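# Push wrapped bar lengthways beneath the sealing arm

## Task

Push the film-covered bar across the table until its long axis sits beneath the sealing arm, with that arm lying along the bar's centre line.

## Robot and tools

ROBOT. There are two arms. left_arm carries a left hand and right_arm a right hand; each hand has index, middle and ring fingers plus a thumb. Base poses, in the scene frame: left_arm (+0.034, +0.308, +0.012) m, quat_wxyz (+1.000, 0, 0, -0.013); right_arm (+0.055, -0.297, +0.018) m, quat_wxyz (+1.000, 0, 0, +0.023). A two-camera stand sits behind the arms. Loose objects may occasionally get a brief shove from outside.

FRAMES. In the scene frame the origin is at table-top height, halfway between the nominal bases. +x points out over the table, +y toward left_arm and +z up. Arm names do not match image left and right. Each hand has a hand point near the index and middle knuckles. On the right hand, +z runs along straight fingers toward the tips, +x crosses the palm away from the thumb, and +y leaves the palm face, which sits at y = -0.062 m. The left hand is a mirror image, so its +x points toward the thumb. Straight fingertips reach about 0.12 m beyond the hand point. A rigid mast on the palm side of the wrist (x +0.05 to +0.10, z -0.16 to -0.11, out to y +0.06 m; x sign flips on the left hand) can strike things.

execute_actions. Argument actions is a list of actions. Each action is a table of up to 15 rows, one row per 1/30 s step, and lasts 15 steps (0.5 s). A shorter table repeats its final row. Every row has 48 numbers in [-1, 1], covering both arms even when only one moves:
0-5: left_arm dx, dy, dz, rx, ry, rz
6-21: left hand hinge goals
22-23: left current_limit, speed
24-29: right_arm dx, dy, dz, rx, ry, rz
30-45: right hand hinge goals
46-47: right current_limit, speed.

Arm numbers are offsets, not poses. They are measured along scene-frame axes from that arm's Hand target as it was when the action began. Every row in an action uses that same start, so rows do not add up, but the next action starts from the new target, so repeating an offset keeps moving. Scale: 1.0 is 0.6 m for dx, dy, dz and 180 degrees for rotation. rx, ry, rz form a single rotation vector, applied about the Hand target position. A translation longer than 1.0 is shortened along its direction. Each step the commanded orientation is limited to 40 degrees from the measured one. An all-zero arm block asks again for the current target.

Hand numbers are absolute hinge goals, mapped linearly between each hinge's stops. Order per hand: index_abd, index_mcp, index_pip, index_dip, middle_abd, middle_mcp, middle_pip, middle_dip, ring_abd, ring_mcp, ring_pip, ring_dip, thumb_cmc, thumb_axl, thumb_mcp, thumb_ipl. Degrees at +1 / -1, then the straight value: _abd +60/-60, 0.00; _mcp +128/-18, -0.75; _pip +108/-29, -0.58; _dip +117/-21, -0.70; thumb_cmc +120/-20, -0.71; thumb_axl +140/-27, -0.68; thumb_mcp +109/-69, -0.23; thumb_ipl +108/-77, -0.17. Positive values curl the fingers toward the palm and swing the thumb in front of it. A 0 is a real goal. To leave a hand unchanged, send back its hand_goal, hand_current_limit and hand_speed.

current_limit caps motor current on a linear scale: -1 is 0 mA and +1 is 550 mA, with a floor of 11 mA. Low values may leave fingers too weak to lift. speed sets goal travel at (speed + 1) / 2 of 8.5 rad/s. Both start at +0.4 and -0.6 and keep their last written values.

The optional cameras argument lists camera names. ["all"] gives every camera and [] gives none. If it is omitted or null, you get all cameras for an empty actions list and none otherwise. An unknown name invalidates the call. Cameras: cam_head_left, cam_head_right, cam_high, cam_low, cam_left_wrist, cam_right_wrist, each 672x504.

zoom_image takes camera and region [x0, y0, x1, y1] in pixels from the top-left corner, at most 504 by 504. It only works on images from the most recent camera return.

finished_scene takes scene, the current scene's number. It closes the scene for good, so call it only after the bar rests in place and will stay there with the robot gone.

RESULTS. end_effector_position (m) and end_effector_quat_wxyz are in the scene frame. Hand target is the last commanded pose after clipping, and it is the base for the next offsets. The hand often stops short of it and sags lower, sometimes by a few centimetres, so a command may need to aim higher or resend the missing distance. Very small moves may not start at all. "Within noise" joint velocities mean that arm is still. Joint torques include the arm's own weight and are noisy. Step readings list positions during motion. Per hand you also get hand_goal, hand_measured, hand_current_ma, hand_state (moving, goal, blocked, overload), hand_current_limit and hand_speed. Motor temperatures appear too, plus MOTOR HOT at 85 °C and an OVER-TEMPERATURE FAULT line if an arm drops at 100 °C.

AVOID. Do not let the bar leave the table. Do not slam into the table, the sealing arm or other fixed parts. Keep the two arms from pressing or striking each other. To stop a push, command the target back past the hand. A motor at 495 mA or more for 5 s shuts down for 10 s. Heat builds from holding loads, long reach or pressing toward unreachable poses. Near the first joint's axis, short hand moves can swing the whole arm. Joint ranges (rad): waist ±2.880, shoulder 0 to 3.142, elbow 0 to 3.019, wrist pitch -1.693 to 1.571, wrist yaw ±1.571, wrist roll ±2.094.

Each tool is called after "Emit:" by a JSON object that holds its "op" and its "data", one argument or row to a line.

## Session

Emit:
{"op": "execute_actions", "data": {
  "actions": [],
  "cameras": ["cam_head_right", "cam_high", "cam_head_left"]
}}

Scene clock: 0.00 s.
left_arm: end_effector_position=(+0.4113, +0.0825, +0.2108) hand_goal=(+0.000, -0.754, -0.576, -0.696, +0.000, -0.754, -0.576, -0.696, +0.000, -0.754, -0.576, -0.696, -0.714, -0.678, -0.226, -0.168) hand_measured=(+0.000, -0.754, -0.576, -0.696, +0.000, -0.754, -0.576, -0.696, +0.000, -0.754, -0.576, -0.696, -0.714, -0.678, -0.226, -0.168) hand_current_ma=(+0, +0, +0, +0, +0, +0, +0, +0, +0, +0, +0, +0, +0, +0, +0, +0) hand_state=(goal, goal, goal, goal, goal, goal, goal, goal, goal, goal, goal, goal, goal, goal, goal, goal) hand_current_limit=0.40 hand_speed=-0.60 end_effector_quat_wxyz=(-0.117, +0.909, +0.399, -0.020) | right_arm: end_effector_position=(+0.1805, +0.0238, +0.2646) hand_goal=(+0.000, -0.754, -0.576, -0.696, +0.000, -0.754, -0.576, -0.696, +0.000, -0.754, -0.576, -0.696, -0.714, -0.678, -0.226, -0.168) hand_measured=(+0.000, -0.754, -0.576, -0.696, +0.000, -0.754, -0.576, -0.696, +0.000, -0.754, -0.576, -0.696, -0.714, -0.678, -0.226, -0.168) hand_current_ma=(+0, +0, +0, +0, +0, +0, +0, +0, +0, +0, +0, +0, +0, +0, +0, +0) hand_state=(goal, goal, goal, goal, goal, goal, goal, goal, goal, goal, goal, goal, goal, goal, goal, goal) hand_current_limit=0.40 hand_speed=-0.60 end_effector_quat_wxyz=(+0.408, -0.021, +0.898, +0.166)
Joint positions: left_arm=[-0.571 1.414 1.264 -1.642 -0.09 0.136] | right_arm=[1.532 0.7 0.572 -0.974 0.815 -0.245]
Joint velocities: within noise
Joint torques (N m): no reading
Motor temperatures (°C): left_arm=[35 32 35 34 34 32] | right_arm=[37 37 35 36 36 32]
Heat: left arm: hottest waist 35 °C; right arm: hottest waist 37 °C.
Hand target: left_arm +0.4170, +0.0786, +0.2221; -0.106, +0.910, +0.400, -0.013 | right_arm +0.1803, +0.0281, +0.2770; +0.408, -0.016, +0.896, +0.177
Images, in order (width x height): cam_head_left 672x504, cam_head_right 672x504, cam_high 672x504.

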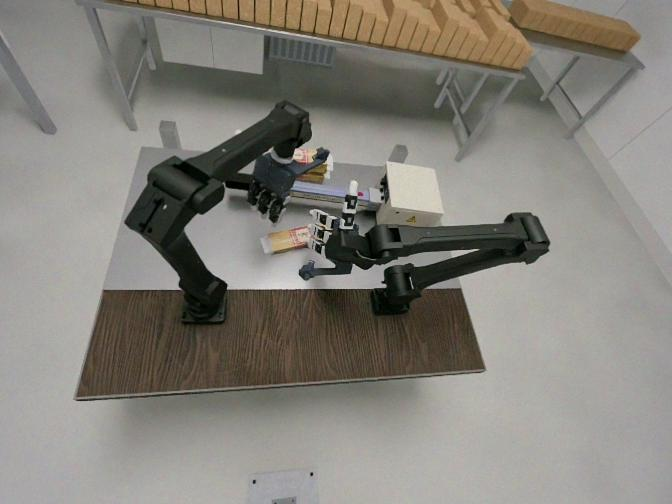

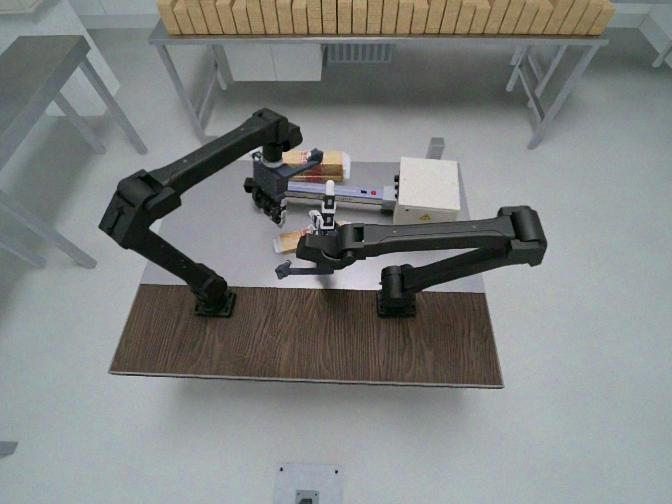

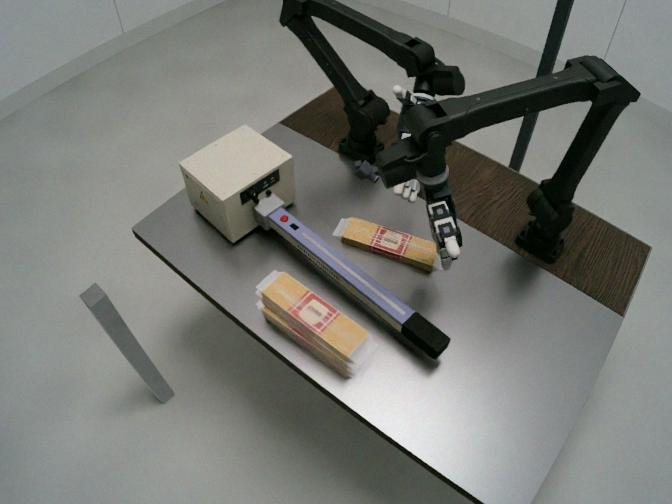

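Emit:
{"op": "zoom_image", "data": {
  "camera": "cam_head_right",
  "region": [230, 140, 470, 320]
}}

Emit:
{"op": "zoom_image", "data": {
  "camera": "cam_head_left",
  "region": [210, 130, 450, 310]
}}

Emit:
{"op": "zoom_image", "data": {
  "camera": "cam_high",
  "region": [230, 170, 480, 370]
}}

Scaled by 2.100 from the camera's 672x504 image, which has a finer 960x720 frame.

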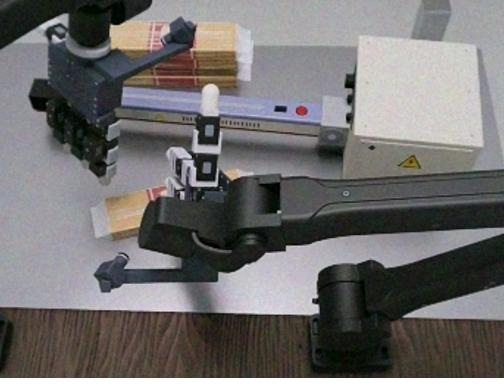

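Scaled by 2.100 from the camera's 672x504 image, which has a finer 960x720 frame.

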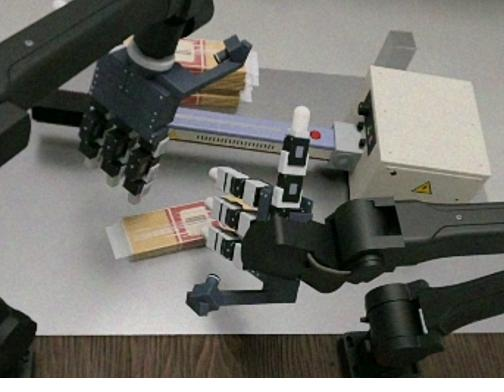

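Scaled by 2.016 from the camera's 672x504 image, which has a finer 960x720 frame.

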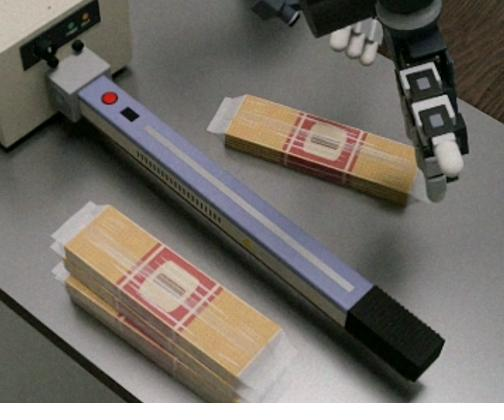

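Emit:
{"op": "execute_actions", "data": {
  "actions": [
    [[-0.05,0.0833,0.1333,0,0,0.08,0,-0.754,-0.576,-0.696,0,-0.754,-0.576,-0.696,0,-0.754,-0.576,-0.696,-0.714,-0.678,-0.226,-0.168,0.4,-0.6,0,-0.008,0.033,0.05097,0.02727,-0.08483,-0.33,-0.754,-0.576,-0.696,0,0.479,0.738,-0.55,0.33,-0.754,-0.576,-0.696,-0.714,-0.678,-0.226,-0.168,0.4,-0.4]],
    [[-0.0667,0.15,0.0833,0,0,0.08,0,-0.754,-0.576,-0.696,0,-0.754,-0.576,-0.696,0,-0.754,-0.576,-0.696,-0.714,-0.678,-0.226,-0.168,0.4,-0.6,0.002,-0.015,0,0.05097,0.02727,-0.08483,-0.33,-0.754,-0.576,-0.696,0,0.479,0.738,-0.55,0.33,-0.754,-0.576,-0.696,-0.714,-0.678,-0.226,-0.168,0.4,-0.4]],
    [[-0.0833,0.1667,0.05,0,0,0.08,0,-0.754,-0.576,-0.696,0,-0.754,-0.576,-0.696,0,-0.754,-0.576,-0.696,-0.714,-0.678,-0.226,-0.168,0.4,-0.6,0.002,-0.015,0,0.05097,0.02727,-0.08483,-0.33,-0.754,-0.576,-0.696,0,0.479,0.738,-0.55,0.33,-0.754,-0.576,-0.696,-0.714,-0.678,-0.226,-0.168,0.4,-0.4]],
    [[-0.0833,0.1667,0.0,0,0,0.08,0,-0.754,-0.576,-0.696,0,-0.754,-0.576,-0.696,0,-0.754,-0.576,-0.696,-0.714,-0.678,-0.226,-0.168,0.4,-0.6,0.002,-0.015,0,0.05097,0.02727,-0.08483,-0.33,-0.754,-0.576,-0.696,0,0.479,0.738,-0.55,0.33,-0.754,-0.576,-0.696,-0.714,-0.678,-0.226,-0.168,0.4,-0.4]],
    [[0,0,0,0,0,0,0,-0.754,-0.576,-0.696,0,-0.754,-0.576,-0.696,0,-0.754,-0.576,-0.696,-0.714,-0.678,-0.226,-0.168,0.4,-0.6,0.002,-0.015,0,0.05097,0.02727,-0.08483,-0.33,-0.754,-0.576,-0.696,0,0.479,0.738,-0.55,0.33,-0.754,-0.576,-0.696,-0.714,-0.678,-0.226,-0.168,0.4,-0.4]]
  ],
  "cameras": ["cam_head_right", "cam_high", "cam_right_wrist", "cam_head_left"]
}}

Scene clock: 20.40 s.
left_arm: end_effector_position=(+0.2474, +0.4177, +0.3823) hand_goal=(+0.000, -0.754, -0.576, -0.696, +0.000, -0.754, -0.576, -0.696, +0.000, -0.754, -0.576, -0.696, -0.714, -0.678, -0.226, -0.168) hand_measured=(+0.000, -0.754, -0.576, -0.696, +0.000, -0.754, -0.576, -0.696, +0.000, -0.754, -0.576, -0.696, -0.716, -0.678, -0.224, -0.168) hand_current_ma=(+0, -1, -1, +0, +0, +0, -1, +0, +0, +0, -1, +0, -2, +1, +5, +0) hand_state=(goal, goal, goal, goal, goal, goal, goal, goal, goal, goal, goal, goal, goal, goal, goal, goal) hand_current_limit=0.40 hand_speed=-0.60 end_effector_quat_wxyz=(+0.067, +0.601, +0.774, +0.189) | right_arm: end_effector_position=(+0.1848, -0.0211, +0.2863) hand_goal=(-0.330, -0.754, -0.576, -0.696, +0.000, +0.478, +0.738, -0.550, +0.330, -0.754, -0.576, -0.696, -0.714, -0.678, -0.226, -0.168) hand_measured=(-0.324, -0.758, -0.576, -0.696, +0.000, +0.468, +0.736, -0.552, +0.330, -0.758, -0.576, -0.696, -0.718, -0.678, -0.224, -0.168) hand_current_ma=(+21, -16, -3, +0, +2, -47, -6, -10, -3, -19, -3, +0, -14, +4, +9, +2) hand_state=(goal, goal, goal, goal, goal, goal, goal, goal, goal, goal, goal, goal, goal, goal, goal, goal) hand_current_limit=0.40 hand_speed=-0.40 end_effector_quat_wxyz=(+0.230, +0.693, +0.654, +0.199)
Joint positions: left_arm=[0.409 0.527 1.03 -1.676 -0.074 0.147] | right_arm=[1.648 1.211 1.009 -1.527 0.601 1.801]
Joint torques (N m): left_arm=[0.15 3.02 8.92 1.06 -0.02 0.09] | right_arm=[-1.38 -6.77 11.9 -0.51 0.59 0.07]
Motor temperatures (°C): left_arm=[35 33 38 34 34 32] | right_arm=[37 37 40 36 37 32]
Heat: left arm: hottest elbow 38 °C; right arm: hottest elbow 40 °C.
Hand target: left_arm +0.2471, +0.4186, +0.3820; -0.087, +0.605, +0.789, -0.063 | right_arm +0.1851, -0.0126, +0.2968; +0.222, +0.703, +0.644, +0.203
Off the commanded pose: left_arm 0.001 m, 34 deg | right_arm 0.013 m, 2 deg.
joint sent to its limit (left arm) — joint 4 (wrist pitch), lower limit. The joint targets are off in orientation, not in position.
Step readings (end_effector_position of left_arm | right_arm):
0: (+0.4113, +0.0825, +0.2108) | (+0.1805, +0.0238, +0.2646)
1: (+0.4113, +0.0826, +0.2110) | (+0.1806, +0.0237, +0.2649)
2: (+0.4109, +0.0829, +0.2130) | (+0.1814, +0.0227, +0.2659)
4: (+0.4078, +0.0872, +0.2227) | (+0.1821, +0.0193, +0.2673)
8: (+0.3971, +0.1058, +0.2672) | (+0.1771, +0.0174, +0.2664)
15: (+0.3839, +0.1243, +0.3094) | (+0.1785, +0.0177, +0.2715)
16: (+0.3841, +0.1251, +0.3089) | (+0.1792, +0.0172, +0.2723)
17: (+0.3837, +0.1286, +0.3074) | (+0.1800, +0.0163, +0.2735)
19: (+0.3788, +0.1442, +0.3047) | (+0.1802, +0.0141, +0.2746)
23: (+0.3647, +0.1874, +0.3233) | (+0.1786, +0.0109, +0.2731)
30: (+0.3463, +0.2132, +0.3620) | (+0.1814, +0.0097, +0.2759)
31: (+0.3462, +0.2144, +0.3616) | (+0.1819, +0.0092, +0.2766)
32: (+0.3452, +0.2177, +0.3600) | (+0.1825, +0.0079, +0.2763)
34: (+0.3398, +0.2387, +0.3545) | (+0.1825, +0.0054, +0.2759)
38: (+0.3183, +0.2871, +0.3650) | (+0.1820, +0.0032, +0.2775)
45: (+0.2956, +0.3158, +0.3895) | (+0.1836, +0.0011, +0.2813)
46: (+0.2956, +0.3174, +0.3888) | (+0.1837, +0.0003, +0.2814)
47: (+0.2946, +0.3217, +0.3869) | (+0.1833, -0.0012, +0.2803)
49: (+0.2870, +0.3453, +0.3803) | (+0.1818, -0.0040, +0.2785)
53: (+0.2606, +0.3924, +0.3773) | (+0.1805, -0.0037, +0.2818)
60: (+0.2441, +0.4186, +0.3833) | (+0.1829, -0.0080, +0.2849)
61: (+0.2441, +0.4195, +0.3830) | (+0.1830, -0.0091, +0.2846)
62: (+0.2443, +0.4200, +0.3829) | (+0.1826, -0.0109, +0.2830)
64: (+0.2448, +0.4204, +0.3826) | (+0.1819, -0.0140, +0.2806)
68: (+0.2456, +0.4200, +0.3825) | (+0.1841, -0.0136, +0.2848)
75: (+0.2465, +0.4191, +0.3824) | (+0.1854, -0.0187, +0.2872)
Images, in order (width x height): cam_head_left 672x504, cam_head_right 672x504, cam_high 672x504, cam_right_wrist 672x504.

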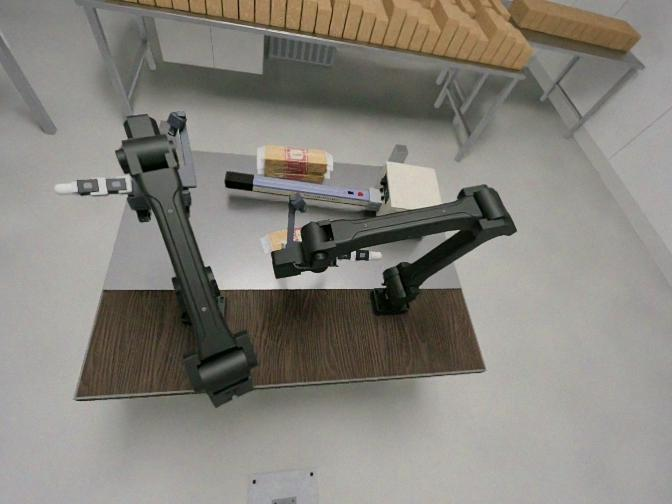

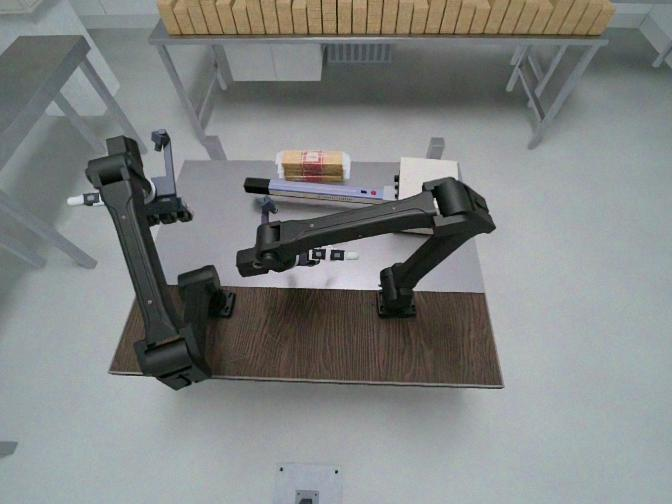

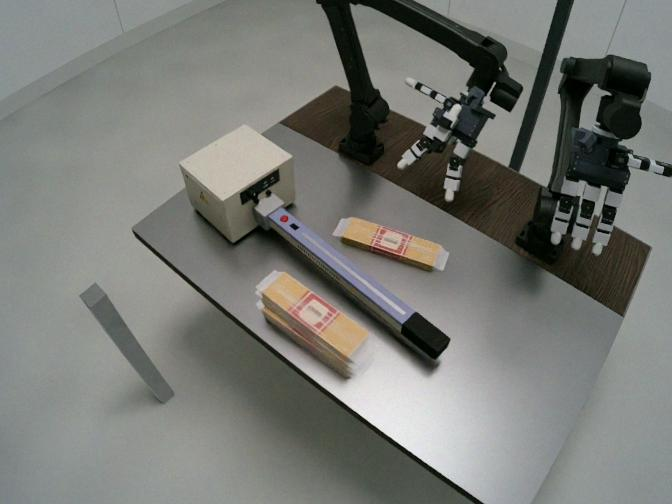

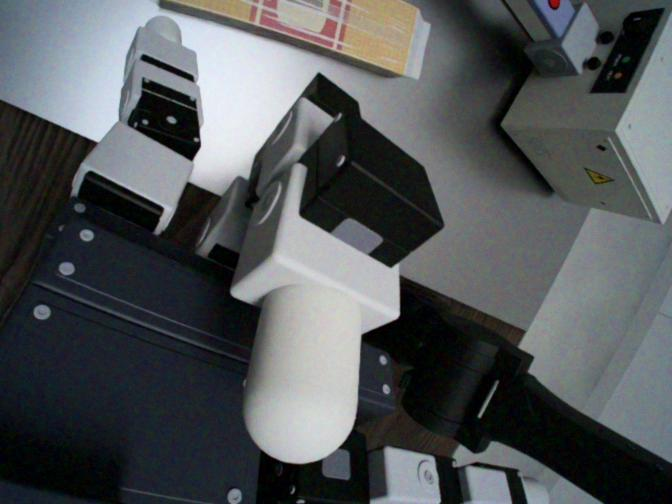

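Emit:
{"op": "zoom_image", "data": {
  "camera": "cam_head_right",
  "region": [230, 140, 430, 290]
}}

Emit:
{"op": "zoom_image", "data": {
  "camera": "cam_head_left",
  "region": [215, 140, 415, 290]
}}

Emit:
{"op": "zoom_image", "data": {
  "camera": "cam_high",
  "region": [240, 150, 500, 370]
}}

Scaled by 2.520 from the camera's 672x504 image, which has a finer 960x720 frame.

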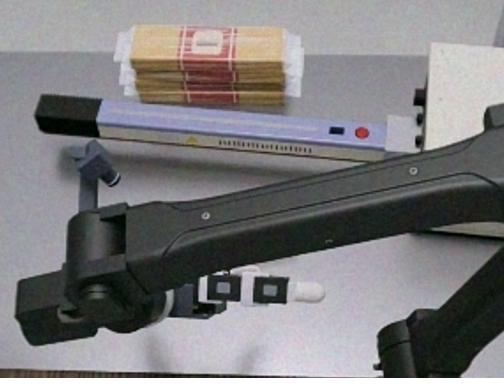

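Scaled by 2.520 from the camera's 672x504 image, which has a finer 960x720 frame.

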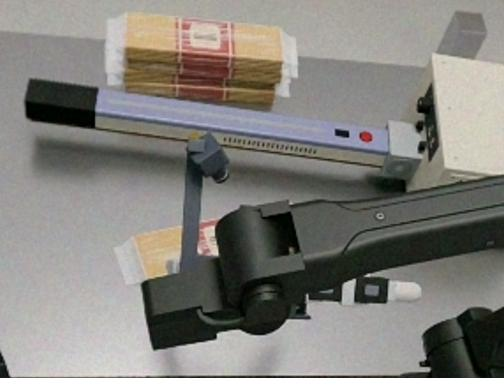

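Scaled by 1.938 from the camera's 672x504 image, which has a finer 960x720 frame.

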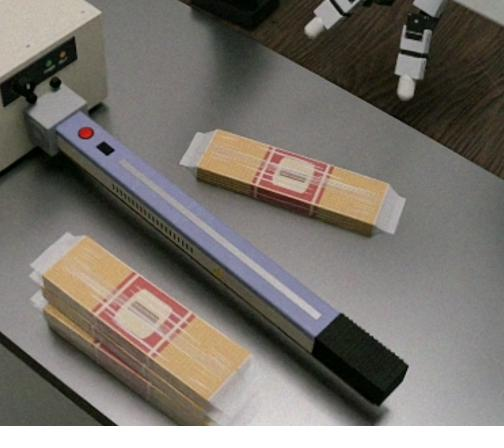

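Emit:
{"op": "execute_actions", "data": {
  "actions": [
    [[0,0,0,0,0,0,0,-0.754,-0.576,-0.696,0,-0.754,-0.576,-0.696,0,-0.754,-0.576,-0.696,-0.714,-0.678,-0.226,-0.168,0.4,-0.6,0,0.006,-0.095,0,0,-0.0075,-0.33,-0.754,-0.576,-0.696,0,0.479,0.738,-0.55,0.33,-0.754,-0.576,-0.696,-0.714,-0.678,-0.226,-0.168,0.4,-0.4]],
    [[0,0,0,0,0,0,0,-0.754,-0.576,-0.696,0,-0.754,-0.576,-0.696,0,-0.754,-0.576,-0.696,-0.714,-0.678,-0.226,-0.168,0.4,-0.6,0,0.006,-0.095,0,0,-0.0075,-0.33,-0.754,-0.576,-0.696,0,0.479,0.738,-0.55,0.33,-0.754,-0.576,-0.696,-0.714,-0.678,-0.226,-0.168,0.4,-0.4]]
  ],
  "cameras": ["cam_high", "cam_right_wrist"]
}}

Scene clock: 26.97 s.
left_arm: end_effector_position=(+0.2475, +0.4178, +0.3822) hand_goal=(+0.000, -0.754, -0.576, -0.696, +0.000, -0.754, -0.576, -0.696, +0.000, -0.754, -0.576, -0.696, -0.714, -0.678, -0.226, -0.168) hand_measured=(+0.000, -0.754, -0.576, -0.696, +0.000, -0.754, -0.576, -0.696, +0.000, -0.754, -0.576, -0.696, -0.716, -0.678, -0.224, -0.168) hand_current_ma=(+0, -1, -1, +0, +0, +0, -1, +0, +0, +0, -1, +0, -2, +1, +5, +0) hand_state=(goal, goal, goal, goal, goal, goal, goal, goal, goal, goal, goal, goal, goal, goal, goal, goal) hand_current_limit=0.40 hand_speed=-0.60 end_effector_quat_wxyz=(+0.062, +0.611, +0.766, +0.191) | right_arm: end_effector_position=(+0.1833, -0.0061, +0.1846) hand_goal=(-0.330, -0.754, -0.576, -0.696, +0.000, +0.478, +0.738, -0.550, +0.330, -0.754, -0.576, -0.696, -0.714, -0.678, -0.226, -0.168) hand_measured=(-0.326, -0.758, -0.576, -0.696, +0.000, +0.468, +0.736, -0.552, +0.330, -0.758, -0.576, -0.696, -0.718, -0.678, -0.224, -0.168) hand_current_ma=(+15, -16, -3, +0, +2, -47, -6, -10, -3, -19, -3, +0, -15, +4, +11, +2) hand_state=(goal, goal, goal, goal, goal, goal, goal, goal, goal, goal, goal, goal, goal, goal, goal, goal) hand_current_limit=0.40 hand_speed=-0.40 end_effector_quat_wxyz=(+0.230, +0.711, +0.635, +0.196)
Joint positions: left_arm=[0.426 0.527 1.03 -1.676 -0.072 0.191] | right_arm=[1.637 1.373 0.872 -1.241 0.592 1.847]
Joint torques (N m): left_arm=[-0.03 3.08 8.95 1.05 -0.01 0.12] | right_arm=[-1.44 -8.12 7.62 0.18 0.65 0.04]
Heat: left arm: hottest elbow 38 °C; right arm: hottest elbow 42 °C.
Hand target: left_arm +0.2471, +0.4186, +0.3820; -0.087, +0.605, +0.789, -0.063 | right_arm +0.1852, -0.0054, +0.1830; +0.227, +0.718, +0.628, +0.198
Off the commanded pose: left_arm 0.001 m, 34 deg | right_arm 0.003 m, 1 deg.
joint sent to its limit (left arm) — joint 4 (wrist pitch), lower limit. The joint targets are off in orientation, not in position.
Step readings (end_effector_position of left_arm | right_arm):
0: (+0.2474, +0.4177, +0.3823) | (+0.1848, -0.0212, +0.2863)
1: (+0.2475, +0.4176, +0.3823) | (+0.1847, -0.0212, +0.2863)
2: (+0.2475, +0.4175, +0.3823) | (+0.1844, -0.0200, +0.2852)
4: (+0.2474, +0.4177, +0.3823) | (+0.1838, -0.0157, +0.2791)
8: (+0.2472, +0.4183, +0.3823) | (+0.1826, -0.0109, +0.2577)
15: (+0.2473, +0.4181, +0.3822) | (+0.1833, -0.0098, +0.2424)
16: (+0.2473, +0.4180, +0.3822) | (+0.1833, -0.0094, +0.2420)
17: (+0.2473, +0.4180, +0.3822) | (+0.1832, -0.0086, +0.2397)
19: (+0.2474, +0.4180, +0.3822) | (+0.1828, -0.0071, +0.2293)
23: (+0.2474, +0.4179, +0.3822) | (+0.1824, -0.0086, +0.2016)
30: (+0.2474, +0.4179, +0.3822) | (+0.1832, -0.0068, +0.1849)
Images, in order (width x height): cam_high 672x504, cam_right_wrist 672x504.

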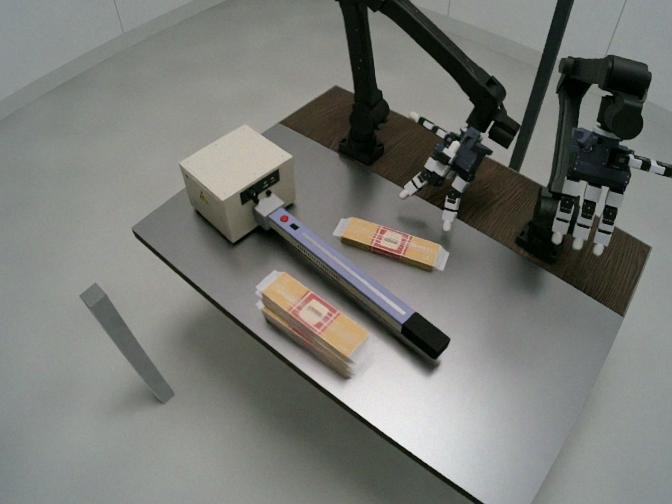

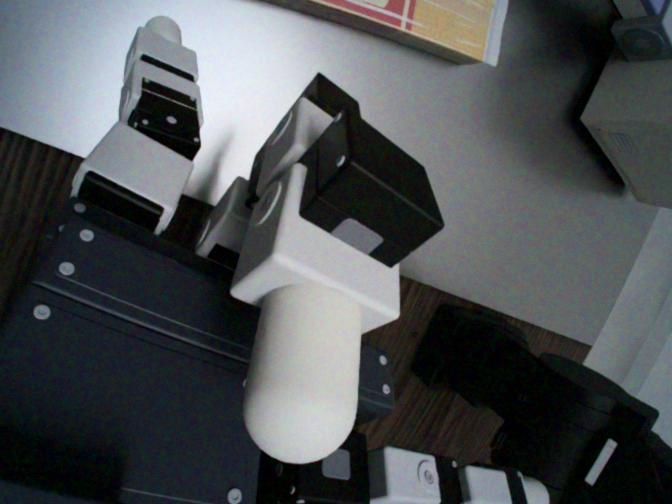

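Emit:
{"op": "execute_actions", "data": {
  "actions": [
    [[0,0,0,0,0,0,0,-0.754,-0.576,-0.696,0,-0.754,-0.576,-0.696,0,-0.754,-0.576,-0.696,-0.714,-0.678,-0.226,-0.168,0.4,-0.6,0.01,0,-0.035,0,0,0,-0.33,-0.754,-0.576,-0.696,0,0.479,0.738,-0.55,0.33,-0.754,-0.576,-0.696,-0.714,-0.678,-0.226,-0.168,0.4,-0.4]]
  ],
  "cameras": ["cam_high", "cam_low", "cam_right_wrist"]
}}

Emit:
{"op": "zoom_image", "data": {
  "camera": "cam_high",
  "region": [320, 140, 500, 290]
}}

Scene clock: 28.60 s.
left_arm: end_effector_position=(+0.2475, +0.4178, +0.3821) hand_goal=(+0.000, -0.754, -0.576, -0.696, +0.000, -0.754, -0.576, -0.696, +0.000, -0.754, -0.576, -0.696, -0.714, -0.678, -0.226, -0.168) hand_measured=(+0.000, -0.754, -0.576, -0.696, +0.000, -0.754, -0.576, -0.696, +0.000, -0.754, -0.576, -0.696, -0.716, -0.678, -0.224, -0.168) hand_current_ma=(+0, -1, -1, +0, +0, +0, -1, +0, +0, +0, -1, +0, -2, +1, +5, +0) hand_state=(goal, goal, goal, goal, goal, goal, goal, goal, goal, goal, goal, goal, goal, goal, goal, goal) hand_current_limit=0.40 hand_speed=-0.60 end_effector_quat_wxyz=(+0.062, +0.612, +0.765, +0.191) | right_arm: end_effector_position=(+0.1883, -0.0059, +0.1664) hand_goal=(-0.330, -0.754, -0.576, -0.696, +0.000, +0.478, +0.738, -0.550, +0.330, -0.754, -0.576, -0.696, -0.714, -0.678, -0.226, -0.168) hand_measured=(-0.326, -0.758, -0.576, -0.696, +0.000, +0.468, +0.736, -0.552, +0.330, -0.758, -0.576, -0.696, -0.718, -0.678, -0.224, -0.168) hand_current_ma=(+15, -16, -3, +0, +2, -47, -6, -10, -3, -19, -3, +0, -15, +4, +11, +2) hand_state=(goal, goal, goal, goal, goal, goal, goal, goal, goal, goal, goal, goal, goal, goal, goal, goal) hand_current_limit=0.40 hand_speed=-0.40 end_effector_quat_wxyz=(+0.222, +0.719, +0.627, +0.201)
Joint positions: left_arm=[0.427 0.527 1.03 -1.676 -0.072 0.194] | right_arm=[1.619 1.394 0.843 -1.166 0.592 1.847]
Joint torques (N m): left_arm=[0.26 2.96 8.99 1.1 0 0.12] | right_arm=[-1.73 -8.47 7.06 0.34 0.78 -0.19]
Heat: left arm: hottest elbow 38 °C; right arm: hottest elbow 42 °C.
Hand target: left_arm +0.2471, +0.4186, +0.3820; -0.087, +0.605, +0.789, -0.063 | right_arm +0.1911, -0.0054, +0.1619; +0.227, +0.718, +0.628, +0.198
Off the commanded pose: left_arm 0.001 m, 34 deg | right_arm 0.005 m, 1 deg.
joint sent to its limit (left arm) — joint 4 (wrist pitch), lower limit. The joint targets are off in orientation, not in position.
Step readings (end_effector_position of left_arm | right_arm):
0: (+0.2475, +0.4177, +0.3822) | (+0.1833, -0.0061, +0.1846)
1: (+0.2475, +0.4177, +0.3822) | (+0.1833, -0.0059, +0.1845)
2: (+0.2475, +0.4177, +0.3822) | (+0.1835, -0.0055, +0.1836)
4: (+0.2475, +0.4177, +0.3822) | (+0.1844, -0.0042, +0.1802)
8: (+0.2475, +0.4178, +0.3822) | (+0.1872, -0.0057, +0.1720)
15: (+0.2475, +0.4178, +0.3821) | (+0.1883, -0.0063, +0.1664)
Images, in order (width x height): cam_high 672x504, cam_low 672x504, cam_right_wrist 672x504.

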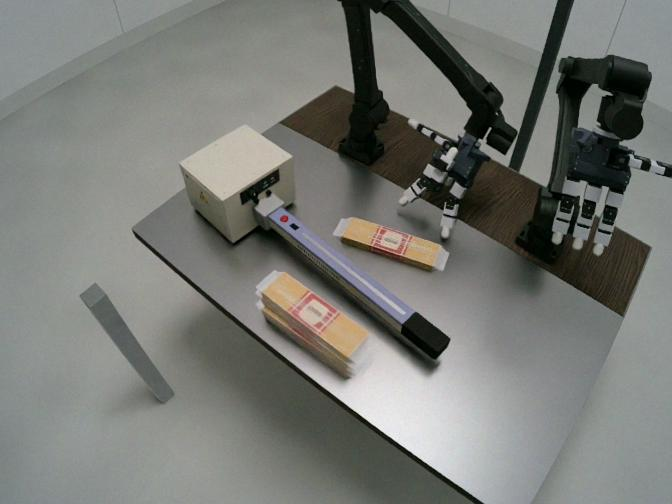

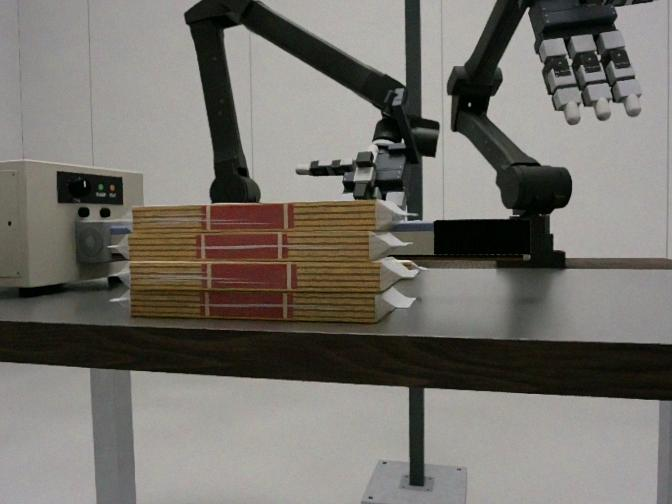

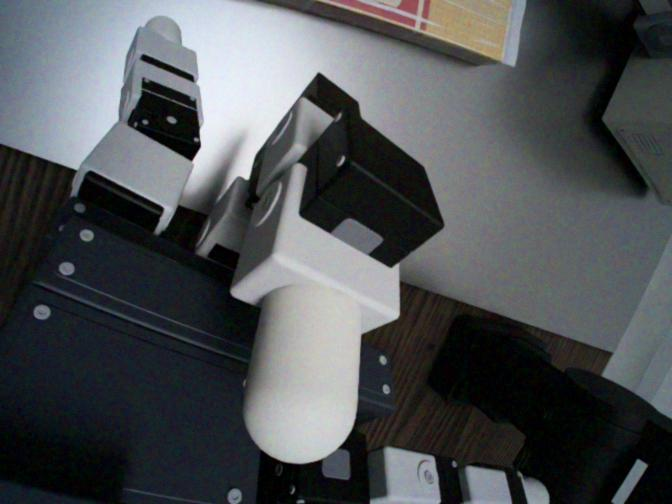

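Scaled by 2.800 from the camera's 672x504 image, which has a finer 960x720 frame.

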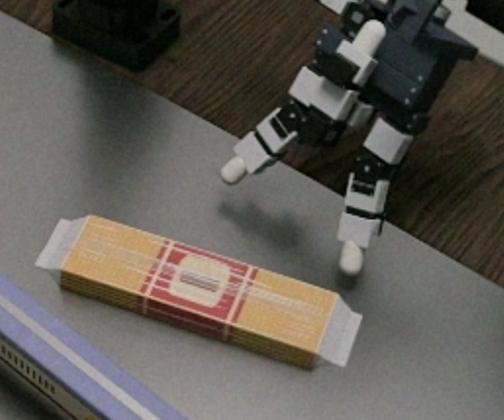

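Emit:
{"op": "execute_actions", "data": {
  "actions": [],
  "cameras": ["cam_head_left", "cam_head_right", "cam_high"]
}}

Emit:
{"op": "zoom_image", "data": {
  "camera": "cam_head_left",
  "region": [240, 190, 400, 310]
}}

Emit:
{"op": "zoom_image", "data": {
  "camera": "cam_head_right",
  "region": [240, 190, 400, 310]
}}

Scene clock: 33.87 s.
left_arm: end_effector_position=(+0.2475, +0.4178, +0.3821) hand_goal=(+0.000, -0.754, -0.576, -0.696, +0.000, -0.754, -0.576, -0.696, +0.000, -0.754, -0.576, -0.696, -0.714, -0.678, -0.226, -0.168) hand_measured=(+0.000, -0.754, -0.576, -0.696, +0.000, -0.754, -0.576, -0.696, +0.000, -0.754, -0.576, -0.696, -0.716, -0.678, -0.224, -0.168) hand_current_ma=(+0, -1, -1, +0, +0, +0, -1, +0, +0, +0, -1, +0, -2, +1, +5, +0) hand_state=(goal, goal, goal, goal, goal, goal, goal, goal, goal, goal, goal, goal, goal, goal, goal, goal) hand_current_limit=0.40 hand_speed=-0.60 end_effector_quat_wxyz=(+0.062, +0.612, +0.765, +0.191) | right_arm: end_effector_position=(+0.1883, -0.0059, +0.1663) hand_goal=(-0.330, -0.754, -0.576, -0.696, +0.000, +0.478, +0.738, -0.550, +0.330, -0.754, -0.576, -0.696, -0.714, -0.678, -0.226, -0.168) hand_measured=(-0.326, -0.758, -0.576, -0.696, +0.000, +0.468, +0.736, -0.552, +0.330, -0.758, -0.576, -0.696, -0.718, -0.678, -0.224, -0.168) hand_current_ma=(+15, -16, -3, +0, +2, -47, -6, -10, -3, -19, -3, +0, -15, +4, +11, +2) hand_state=(goal, goal, goal, goal, goal, goal, goal, goal, goal, goal, goal, goal, goal, goal, goal, goal) hand_current_limit=0.40 hand_speed=-0.40 end_effector_quat_wxyz=(+0.222, +0.719, +0.627, +0.201)
Joint positions: left_arm=[0.427 0.527 1.03 -1.676 -0.072 0.194] | right_arm=[1.619 1.394 0.843 -1.165 0.592 1.847]
Joint velocities: within noise
Joint torques (N m): left_arm=[0.15 2.84 8.92 1.09 -0.01 0.09] | right_arm=[-1.67 -9.17 6.83 0.1 0.8 -0.15]
Motor temperatures (°C): left_arm=[35 33 39 34 34 32] | right_arm=[37 38 41 36 37 32]
Heat: left arm: hottest elbow 39 °C; right arm: hottest elbow 41 °C.
Hand target: left_arm +0.2471, +0.4186, +0.3820; -0.087, +0.605, +0.789, -0.063 | right_arm +0.1911, -0.0054, +0.1619; +0.226, +0.718, +0.628, +0.198
Off the commanded pose: left_arm 0.001 m, 34 deg | right_arm 0.005 m, 1 deg.
Images, in order (width x height): cam_head_left 672x504, cam_head_right 672x504, cam_high 672x504.

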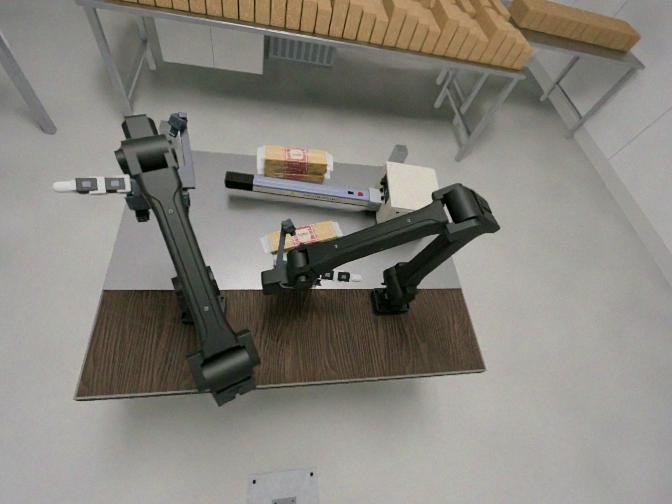

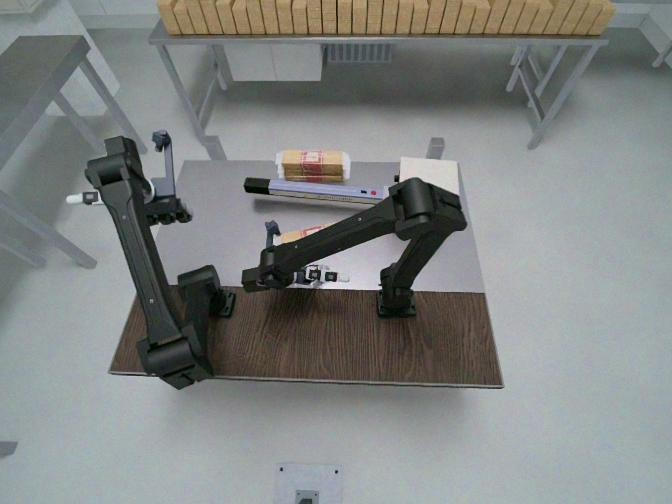

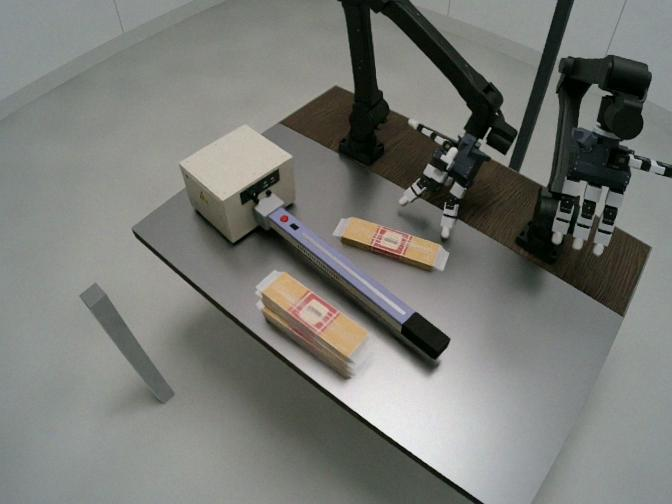

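Scaled by 3.150 from the camera's 672x504 image, which has a finer 960x720 frame.

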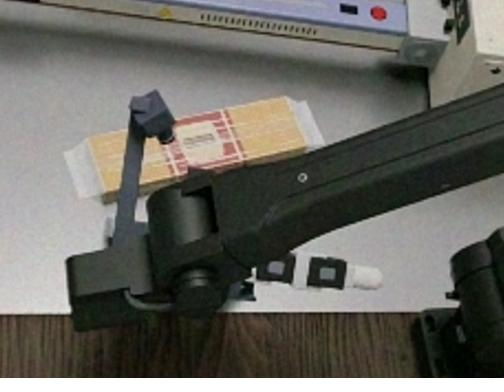

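Scaled by 3.150 from the camera's 672x504 image, which has a finer 960x720 frame.

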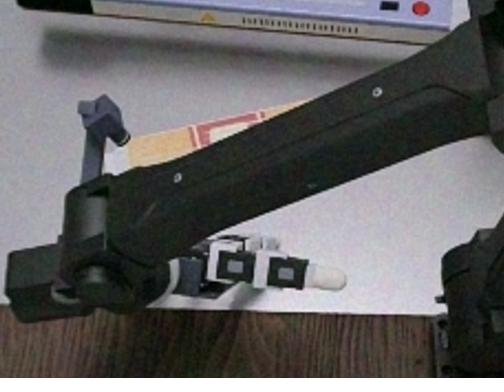

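Emit:
{"op": "execute_actions", "data": {
  "actions": [
    [[0,0,0,0,0,0,0,-0.754,-0.576,-0.696,0,-0.754,-0.576,-0.696,0,-0.754,-0.576,-0.696,-0.714,-0.678,-0.226,-0.168,0.4,-0.6,0.01,-0.047,-0.008,0,0,0,-0.33,-0.754,-0.576,-0.696,0,0.479,0.738,-0.55,0.33,-0.754,-0.576,-0.696,-0.714,-0.678,-0.226,-0.168,0.4,-0.4]],
    [[0,0,0,0,0,0,0,-0.754,-0.576,-0.696,0,-0.754,-0.576,-0.696,0,-0.754,-0.576,-0.696,-0.714,-0.678,-0.226,-0.168,0.4,-0.6,0.045,0,-0.003,0,0,0,-0.33,-0.754,-0.576,-0.696,0,0.479,0.738,-0.55,0.33,-0.754,-0.576,-0.696,-0.714,-0.678,-0.226,-0.168,0.4,-0.4]]
  ],
  "cameras": ["cam_head_left", "cam_high"]
}}

Emit:
{"op": "zoom_image", "data": {
  "camera": "cam_high",
  "region": [320, 140, 500, 290]
}}

Emit:
{"op": "zoom_image", "data": {
  "camera": "cam_head_left",
  "region": [240, 180, 400, 300]
}}

Scene clock: 37.77 s.
left_arm: end_effector_position=(+0.2475, +0.4178, +0.3821) hand_goal=(+0.000, -0.754, -0.576, -0.696, +0.000, -0.754, -0.576, -0.696, +0.000, -0.754, -0.576, -0.696, -0.714, -0.678, -0.226, -0.168) hand_measured=(+0.000, -0.754, -0.576, -0.696, +0.000, -0.754, -0.576, -0.696, +0.000, -0.754, -0.576, -0.696, -0.716, -0.678, -0.224, -0.168) hand_current_ma=(+0, -1, -1, +0, +0, +0, -1, +0, +0, +0, -1, +0, -2, +1, +5, +0) hand_state=(goal, goal, goal, goal, goal, goal, goal, goal, goal, goal, goal, goal, goal, goal, goal, goal) hand_current_limit=0.40 hand_speed=-0.60 end_effector_quat_wxyz=(+0.061, +0.612, +0.765, +0.191) | right_arm: end_effector_position=(+0.2223, -0.0333, +0.1556) hand_goal=(-0.330, -0.754, -0.576, -0.696, +0.000, +0.478, +0.738, -0.550, +0.330, -0.754, -0.576, -0.696, -0.714, -0.678, -0.226, -0.168) hand_measured=(-0.326, -0.758, -0.576, -0.696, +0.000, +0.468, +0.736, -0.552, +0.330, -0.758, -0.576, -0.696, -0.718, -0.678, -0.224, -0.168) hand_current_ma=(+15, -17, -3, +0, +2, -47, -5, -10, -3, -19, -3, +0, -15, +4, +11, +2) hand_state=(goal, goal, goal, goal, goal, goal, goal, goal, goal, goal, goal, goal, goal, goal, goal, goal) hand_current_limit=0.40 hand_speed=-0.40 end_effector_quat_wxyz=(+0.229, +0.719, +0.626, +0.197)
Joint positions: left_arm=[0.428 0.527 1.03 -1.676 -0.072 0.194] | right_arm=[1.518 1.333 0.748 -1.082 0.607 1.731]
Joint torques (N m): left_arm=[0.15 2.78 8.95 1.07 -0.01 0.1] | right_arm=[-0.91 -9.23 6.69 0.47 0.73 -0.13]
Heat: left arm: hottest elbow 39 °C; right arm: hottest elbow 41 °C.
Hand target: left_arm +0.2471, +0.4186, +0.3820; -0.087, +0.605, +0.789, -0.063 | right_arm +0.2242, -0.0337, +0.1553; +0.227, +0.718, +0.628, +0.198
Off the commanded pose: left_arm 0.001 m, 34 deg | right_arm 0.002 m, 0 deg.
joint sent to its limit (left arm) — joint 4 (wrist pitch), lower limit. The joint targets are off in orientation, not in position.
Step readings (end_effector_position of left_arm | right_arm):
0: (+0.2475, +0.4178, +0.3821) | (+0.1883, -0.0059, +0.1663)
1: (+0.2475, +0.4178, +0.3821) | (+0.1884, -0.0061, +0.1662)
2: (+0.2475, +0.4178, +0.3821) | (+0.1887, -0.0071, +0.1652)
4: (+0.2475, +0.4178, +0.3821) | (+0.1898, -0.0132, +0.1615)
8: (+0.2475, +0.4177, +0.3821) | (+0.1934, -0.0315, +0.1557)
15: (+0.2475, +0.4177, +0.3821) | (+0.1948, -0.0348, +0.1563)
16: (+0.2475, +0.4177, +0.3821) | (+0.1950, -0.0346, +0.1563)
17: (+0.2475, +0.4177, +0.3821) | (+0.1963, -0.0341, +0.1563)
19: (+0.2475, +0.4177, +0.3821) | (+0.2020, -0.0333, +0.1559)
23: (+0.2475, +0.4178, +0.3821) | (+0.2168, -0.0365, +0.1561)
30: (+0.2475, +0.4178, +0.3821) | (+0.2220, -0.0347, +0.1555)
Images, in order (width x height): cam_head_left 672x504, cam_high 672x504.

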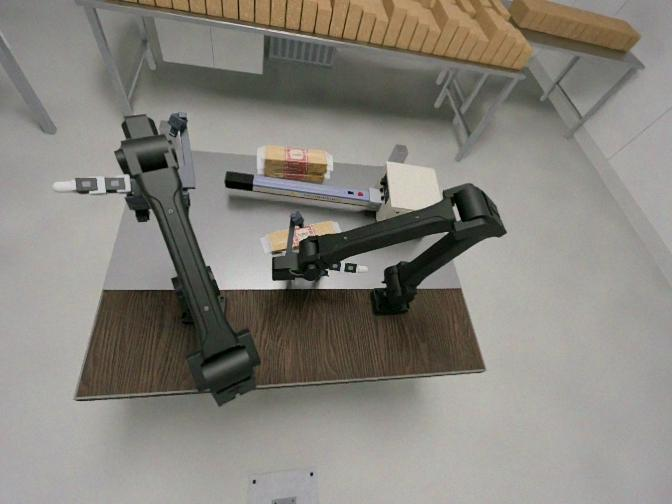

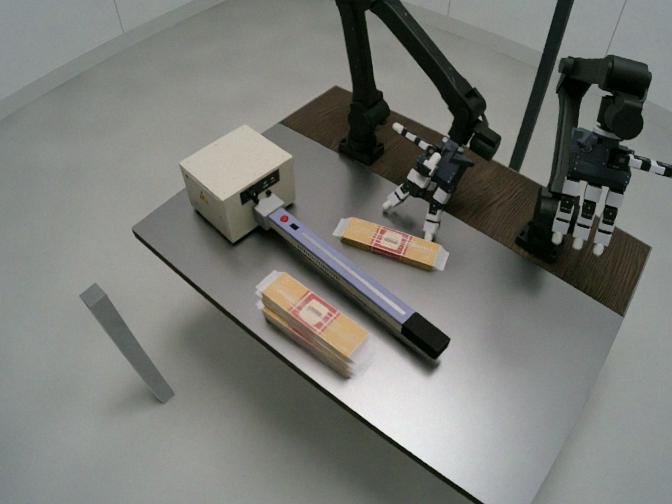

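Scaled by 2.800 from the camera's 672x504 image, which has a finer 960x720 frame.

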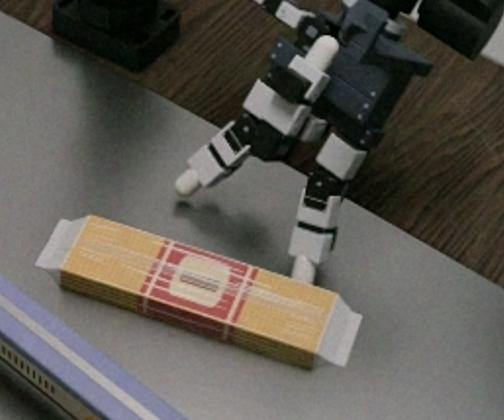

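Scaled by 3.150 from the camera's 672x504 image, which has a finer 960x720 frame.

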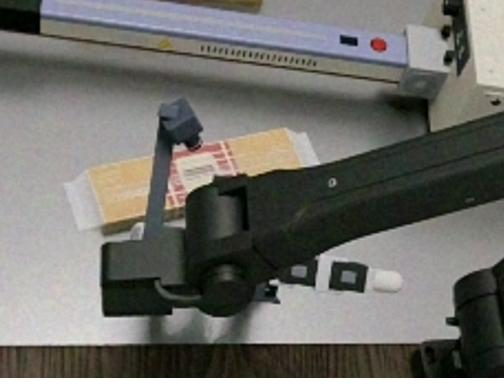

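Emit:
{"op": "execute_actions", "data": {
  "actions": [
    [[0,0,0,0,0,0,0,-0.754,-0.576,-0.696,0,-0.754,-0.576,-0.696,0,-0.754,-0.576,-0.696,-0.714,-0.678,-0.226,-0.168,0.4,-0.6,0.034,-0.003,0,0,0,0,-0.33,-0.754,-0.576,-0.696,0,0.479,0.738,-0.55,0.33,-0.754,-0.576,-0.696,-0.714,-0.678,-0.226,-0.168,0.4,-0.4]],
    [[0,0,0,0,0,0,0,-0.754,-0.576,-0.696,0,-0.754,-0.576,-0.696,0,-0.754,-0.576,-0.696,-0.714,-0.678,-0.226,-0.168,0.4,-0.6,0.036,-0.002,0,0,0,0,-0.33,-0.754,-0.576,-0.696,0,0.479,0.738,-0.55,0.33,-0.754,-0.576,-0.696,-0.714,-0.678,-0.226,-0.168,0.4,-0.4]],
    [[0,0,0,0,0,0,0,-0.754,-0.576,-0.696,0,-0.754,-0.576,-0.696,0,-0.754,-0.576,-0.696,-0.714,-0.678,-0.226,-0.168,0.4,-0.6,0.038,0,0,0,0,0,-0.33,-0.754,-0.576,-0.696,0,0.479,0.738,-0.55,0.33,-0.754,-0.576,-0.696,-0.714,-0.678,-0.226,-0.168,0.4,-0.4]],
    [[0,0,0,0,0,0,0,-0.754,-0.576,-0.696,0,-0.754,-0.576,-0.696,0,-0.754,-0.576,-0.696,-0.714,-0.678,-0.226,-0.168,0.4,-0.6,0.038,0,0,0,0,0,-0.33,-0.754,-0.576,-0.696,0,0.479,0.738,-0.55,0.33,-0.754,-0.576,-0.696,-0.714,-0.678,-0.226,-0.168,0.4,-0.4]]
  ],
  "cameras": ["cam_high"]
}}

Emit:
{"op": "zoom_image", "data": {
  "camera": "cam_high",
  "region": [280, 150, 480, 320]
}}

Scene clock: 44.50 s.
left_arm: end_effector_position=(+0.2475, +0.4178, +0.3821) hand_goal=(+0.000, -0.754, -0.576, -0.696, +0.000, -0.754, -0.576, -0.696, +0.000, -0.754, -0.576, -0.696, -0.714, -0.678, -0.226, -0.168) hand_measured=(+0.000, -0.754, -0.576, -0.696, +0.000, -0.754, -0.576, -0.696, +0.000, -0.754, -0.576, -0.696, -0.716, -0.678, -0.224, -0.168) hand_current_ma=(+0, -1, -1, +0, +0, +0, -1, +0, +0, +0, -1, +0, -2, +1, +5, +0) hand_state=(goal, goal, goal, goal, goal, goal, goal, goal, goal, goal, goal, goal, goal, goal, goal, goal) hand_current_limit=0.40 hand_speed=-0.60 end_effector_quat_wxyz=(+0.061, +0.612, +0.765, +0.191) | right_arm: end_effector_position=(+0.3091, -0.0384, +0.1555) hand_goal=(-0.330, -0.754, -0.576, -0.696, +0.000, +0.478, +0.738, -0.550, +0.330, -0.754, -0.576, -0.696, -0.714, -0.678, -0.226, -0.168) hand_measured=(-0.326, -0.758, -0.576, -0.696, +0.000, +0.468, +0.736, -0.552, +0.332, -0.766, -0.582, -0.698, -0.718, -0.678, -0.224, -0.168) hand_current_ma=(+15, -18, -3, +0, +2, -47, -5, -10, +5, -58, -24, -7, -16, +4, +11, +2) hand_state=(goal, goal, goal, goal, goal, goal, goal, goal, goal, goal, goal, goal, goal, goal, goal, goal) hand_current_limit=0.40 hand_speed=-0.40 end_effector_quat_wxyz=(+0.229, +0.719, +0.627, +0.196)
Joint positions: left_arm=[0.428 0.527 1.03 -1.676 -0.072 0.194] | right_arm=[1.241 1.315 0.732 -0.89 0.606 1.393]
Joint torques (N m): left_arm=[0.03 2.9 8.96 1.05 -0.01 0.1] | right_arm=[-1.32 -8.35 7.65 0.83 0.59 -0.07]
Heat: left arm: hottest elbow 39 °C; right arm: hottest elbow 41 °C.
Hand target: left_arm +0.2471, +0.4186, +0.3820; -0.087, +0.605, +0.789, -0.063 | right_arm +0.3117, -0.0366, +0.1553; +0.227, +0.718, +0.628, +0.198
Off the commanded pose: left_arm 0.001 m, 34 deg | right_arm 0.003 m, 0 deg.
joint sent to its limit (left arm) — joint 4 (wrist pitch), lower limit. The joint targets are off in orientation, not in position.
Step readings (end_effector_position of left_arm | right_arm):
0: (+0.2475, +0.4178, +0.3821) | (+0.2223, -0.0333, +0.1556)
1: (+0.2475, +0.4178, +0.3821) | (+0.2225, -0.0331, +0.1555)
2: (+0.2475, +0.4178, +0.3821) | (+0.2235, -0.0330, +0.1553)
4: (+0.2475, +0.4178, +0.3821) | (+0.2276, -0.0333, +0.1547)
8: (+0.2475, +0.4178, +0.3821) | (+0.2378, -0.0360, +0.1549)
15: (+0.2475, +0.4178, +0.3821) | (+0.2418, -0.0356, +0.1549)
16: (+0.2475, +0.4178, +0.3821) | (+0.2420, -0.0353, +0.1549)
17: (+0.2475, +0.4178, +0.3821) | (+0.2432, -0.0350, +0.1549)
19: (+0.2475, +0.4178, +0.3821) | (+0.2476, -0.0347, +0.1545)
23: (+0.2475, +0.4178, +0.3821) | (+0.2590, -0.0374, +0.1547)
30: (+0.2475, +0.4178, +0.3821) | (+0.2635, -0.0367, +0.1549)
31: (+0.2475, +0.4178, +0.3821) | (+0.2638, -0.0365, +0.1549)
32: (+0.2475, +0.4178, +0.3821) | (+0.2651, -0.0362, +0.1548)
34: (+0.2475, +0.4178, +0.3821) | (+0.2696, -0.0355, +0.1546)
38: (+0.2475, +0.4178, +0.3821) | (+0.2815, -0.0381, +0.1547)
45: (+0.2475, +0.4178, +0.3821) | (+0.2864, -0.0375, +0.1549)
46: (+0.2475, +0.4178, +0.3821) | (+0.2867, -0.0372, +0.1549)
47: (+0.2475, +0.4178, +0.3821) | (+0.2879, -0.0369, +0.1549)
49: (+0.2475, +0.4178, +0.3821) | (+0.2922, -0.0364, +0.1547)
53: (+0.2475, +0.4178, +0.3821) | (+0.3037, -0.0393, +0.1550)
60: (+0.2475, +0.4178, +0.3821) | (+0.3088, -0.0394, +0.1553)
Images, in order (width x height): cam_high 672x504.

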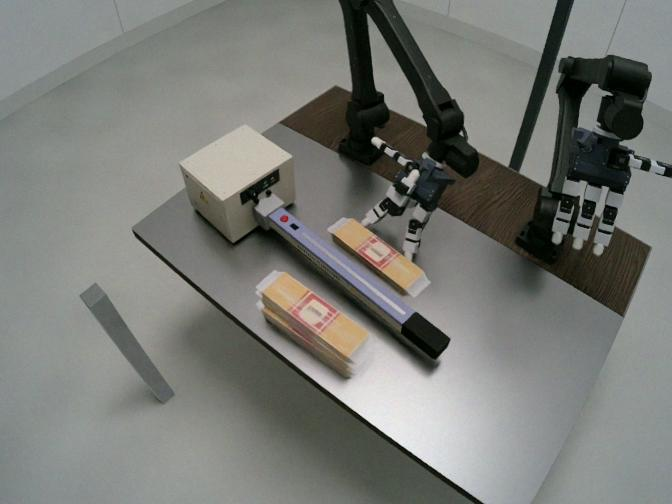

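Scaled by 2.520 from the camera's 672x504 image, which has a finer 960x720 frame.

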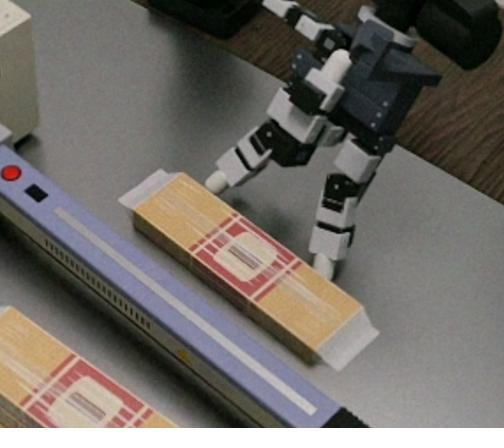

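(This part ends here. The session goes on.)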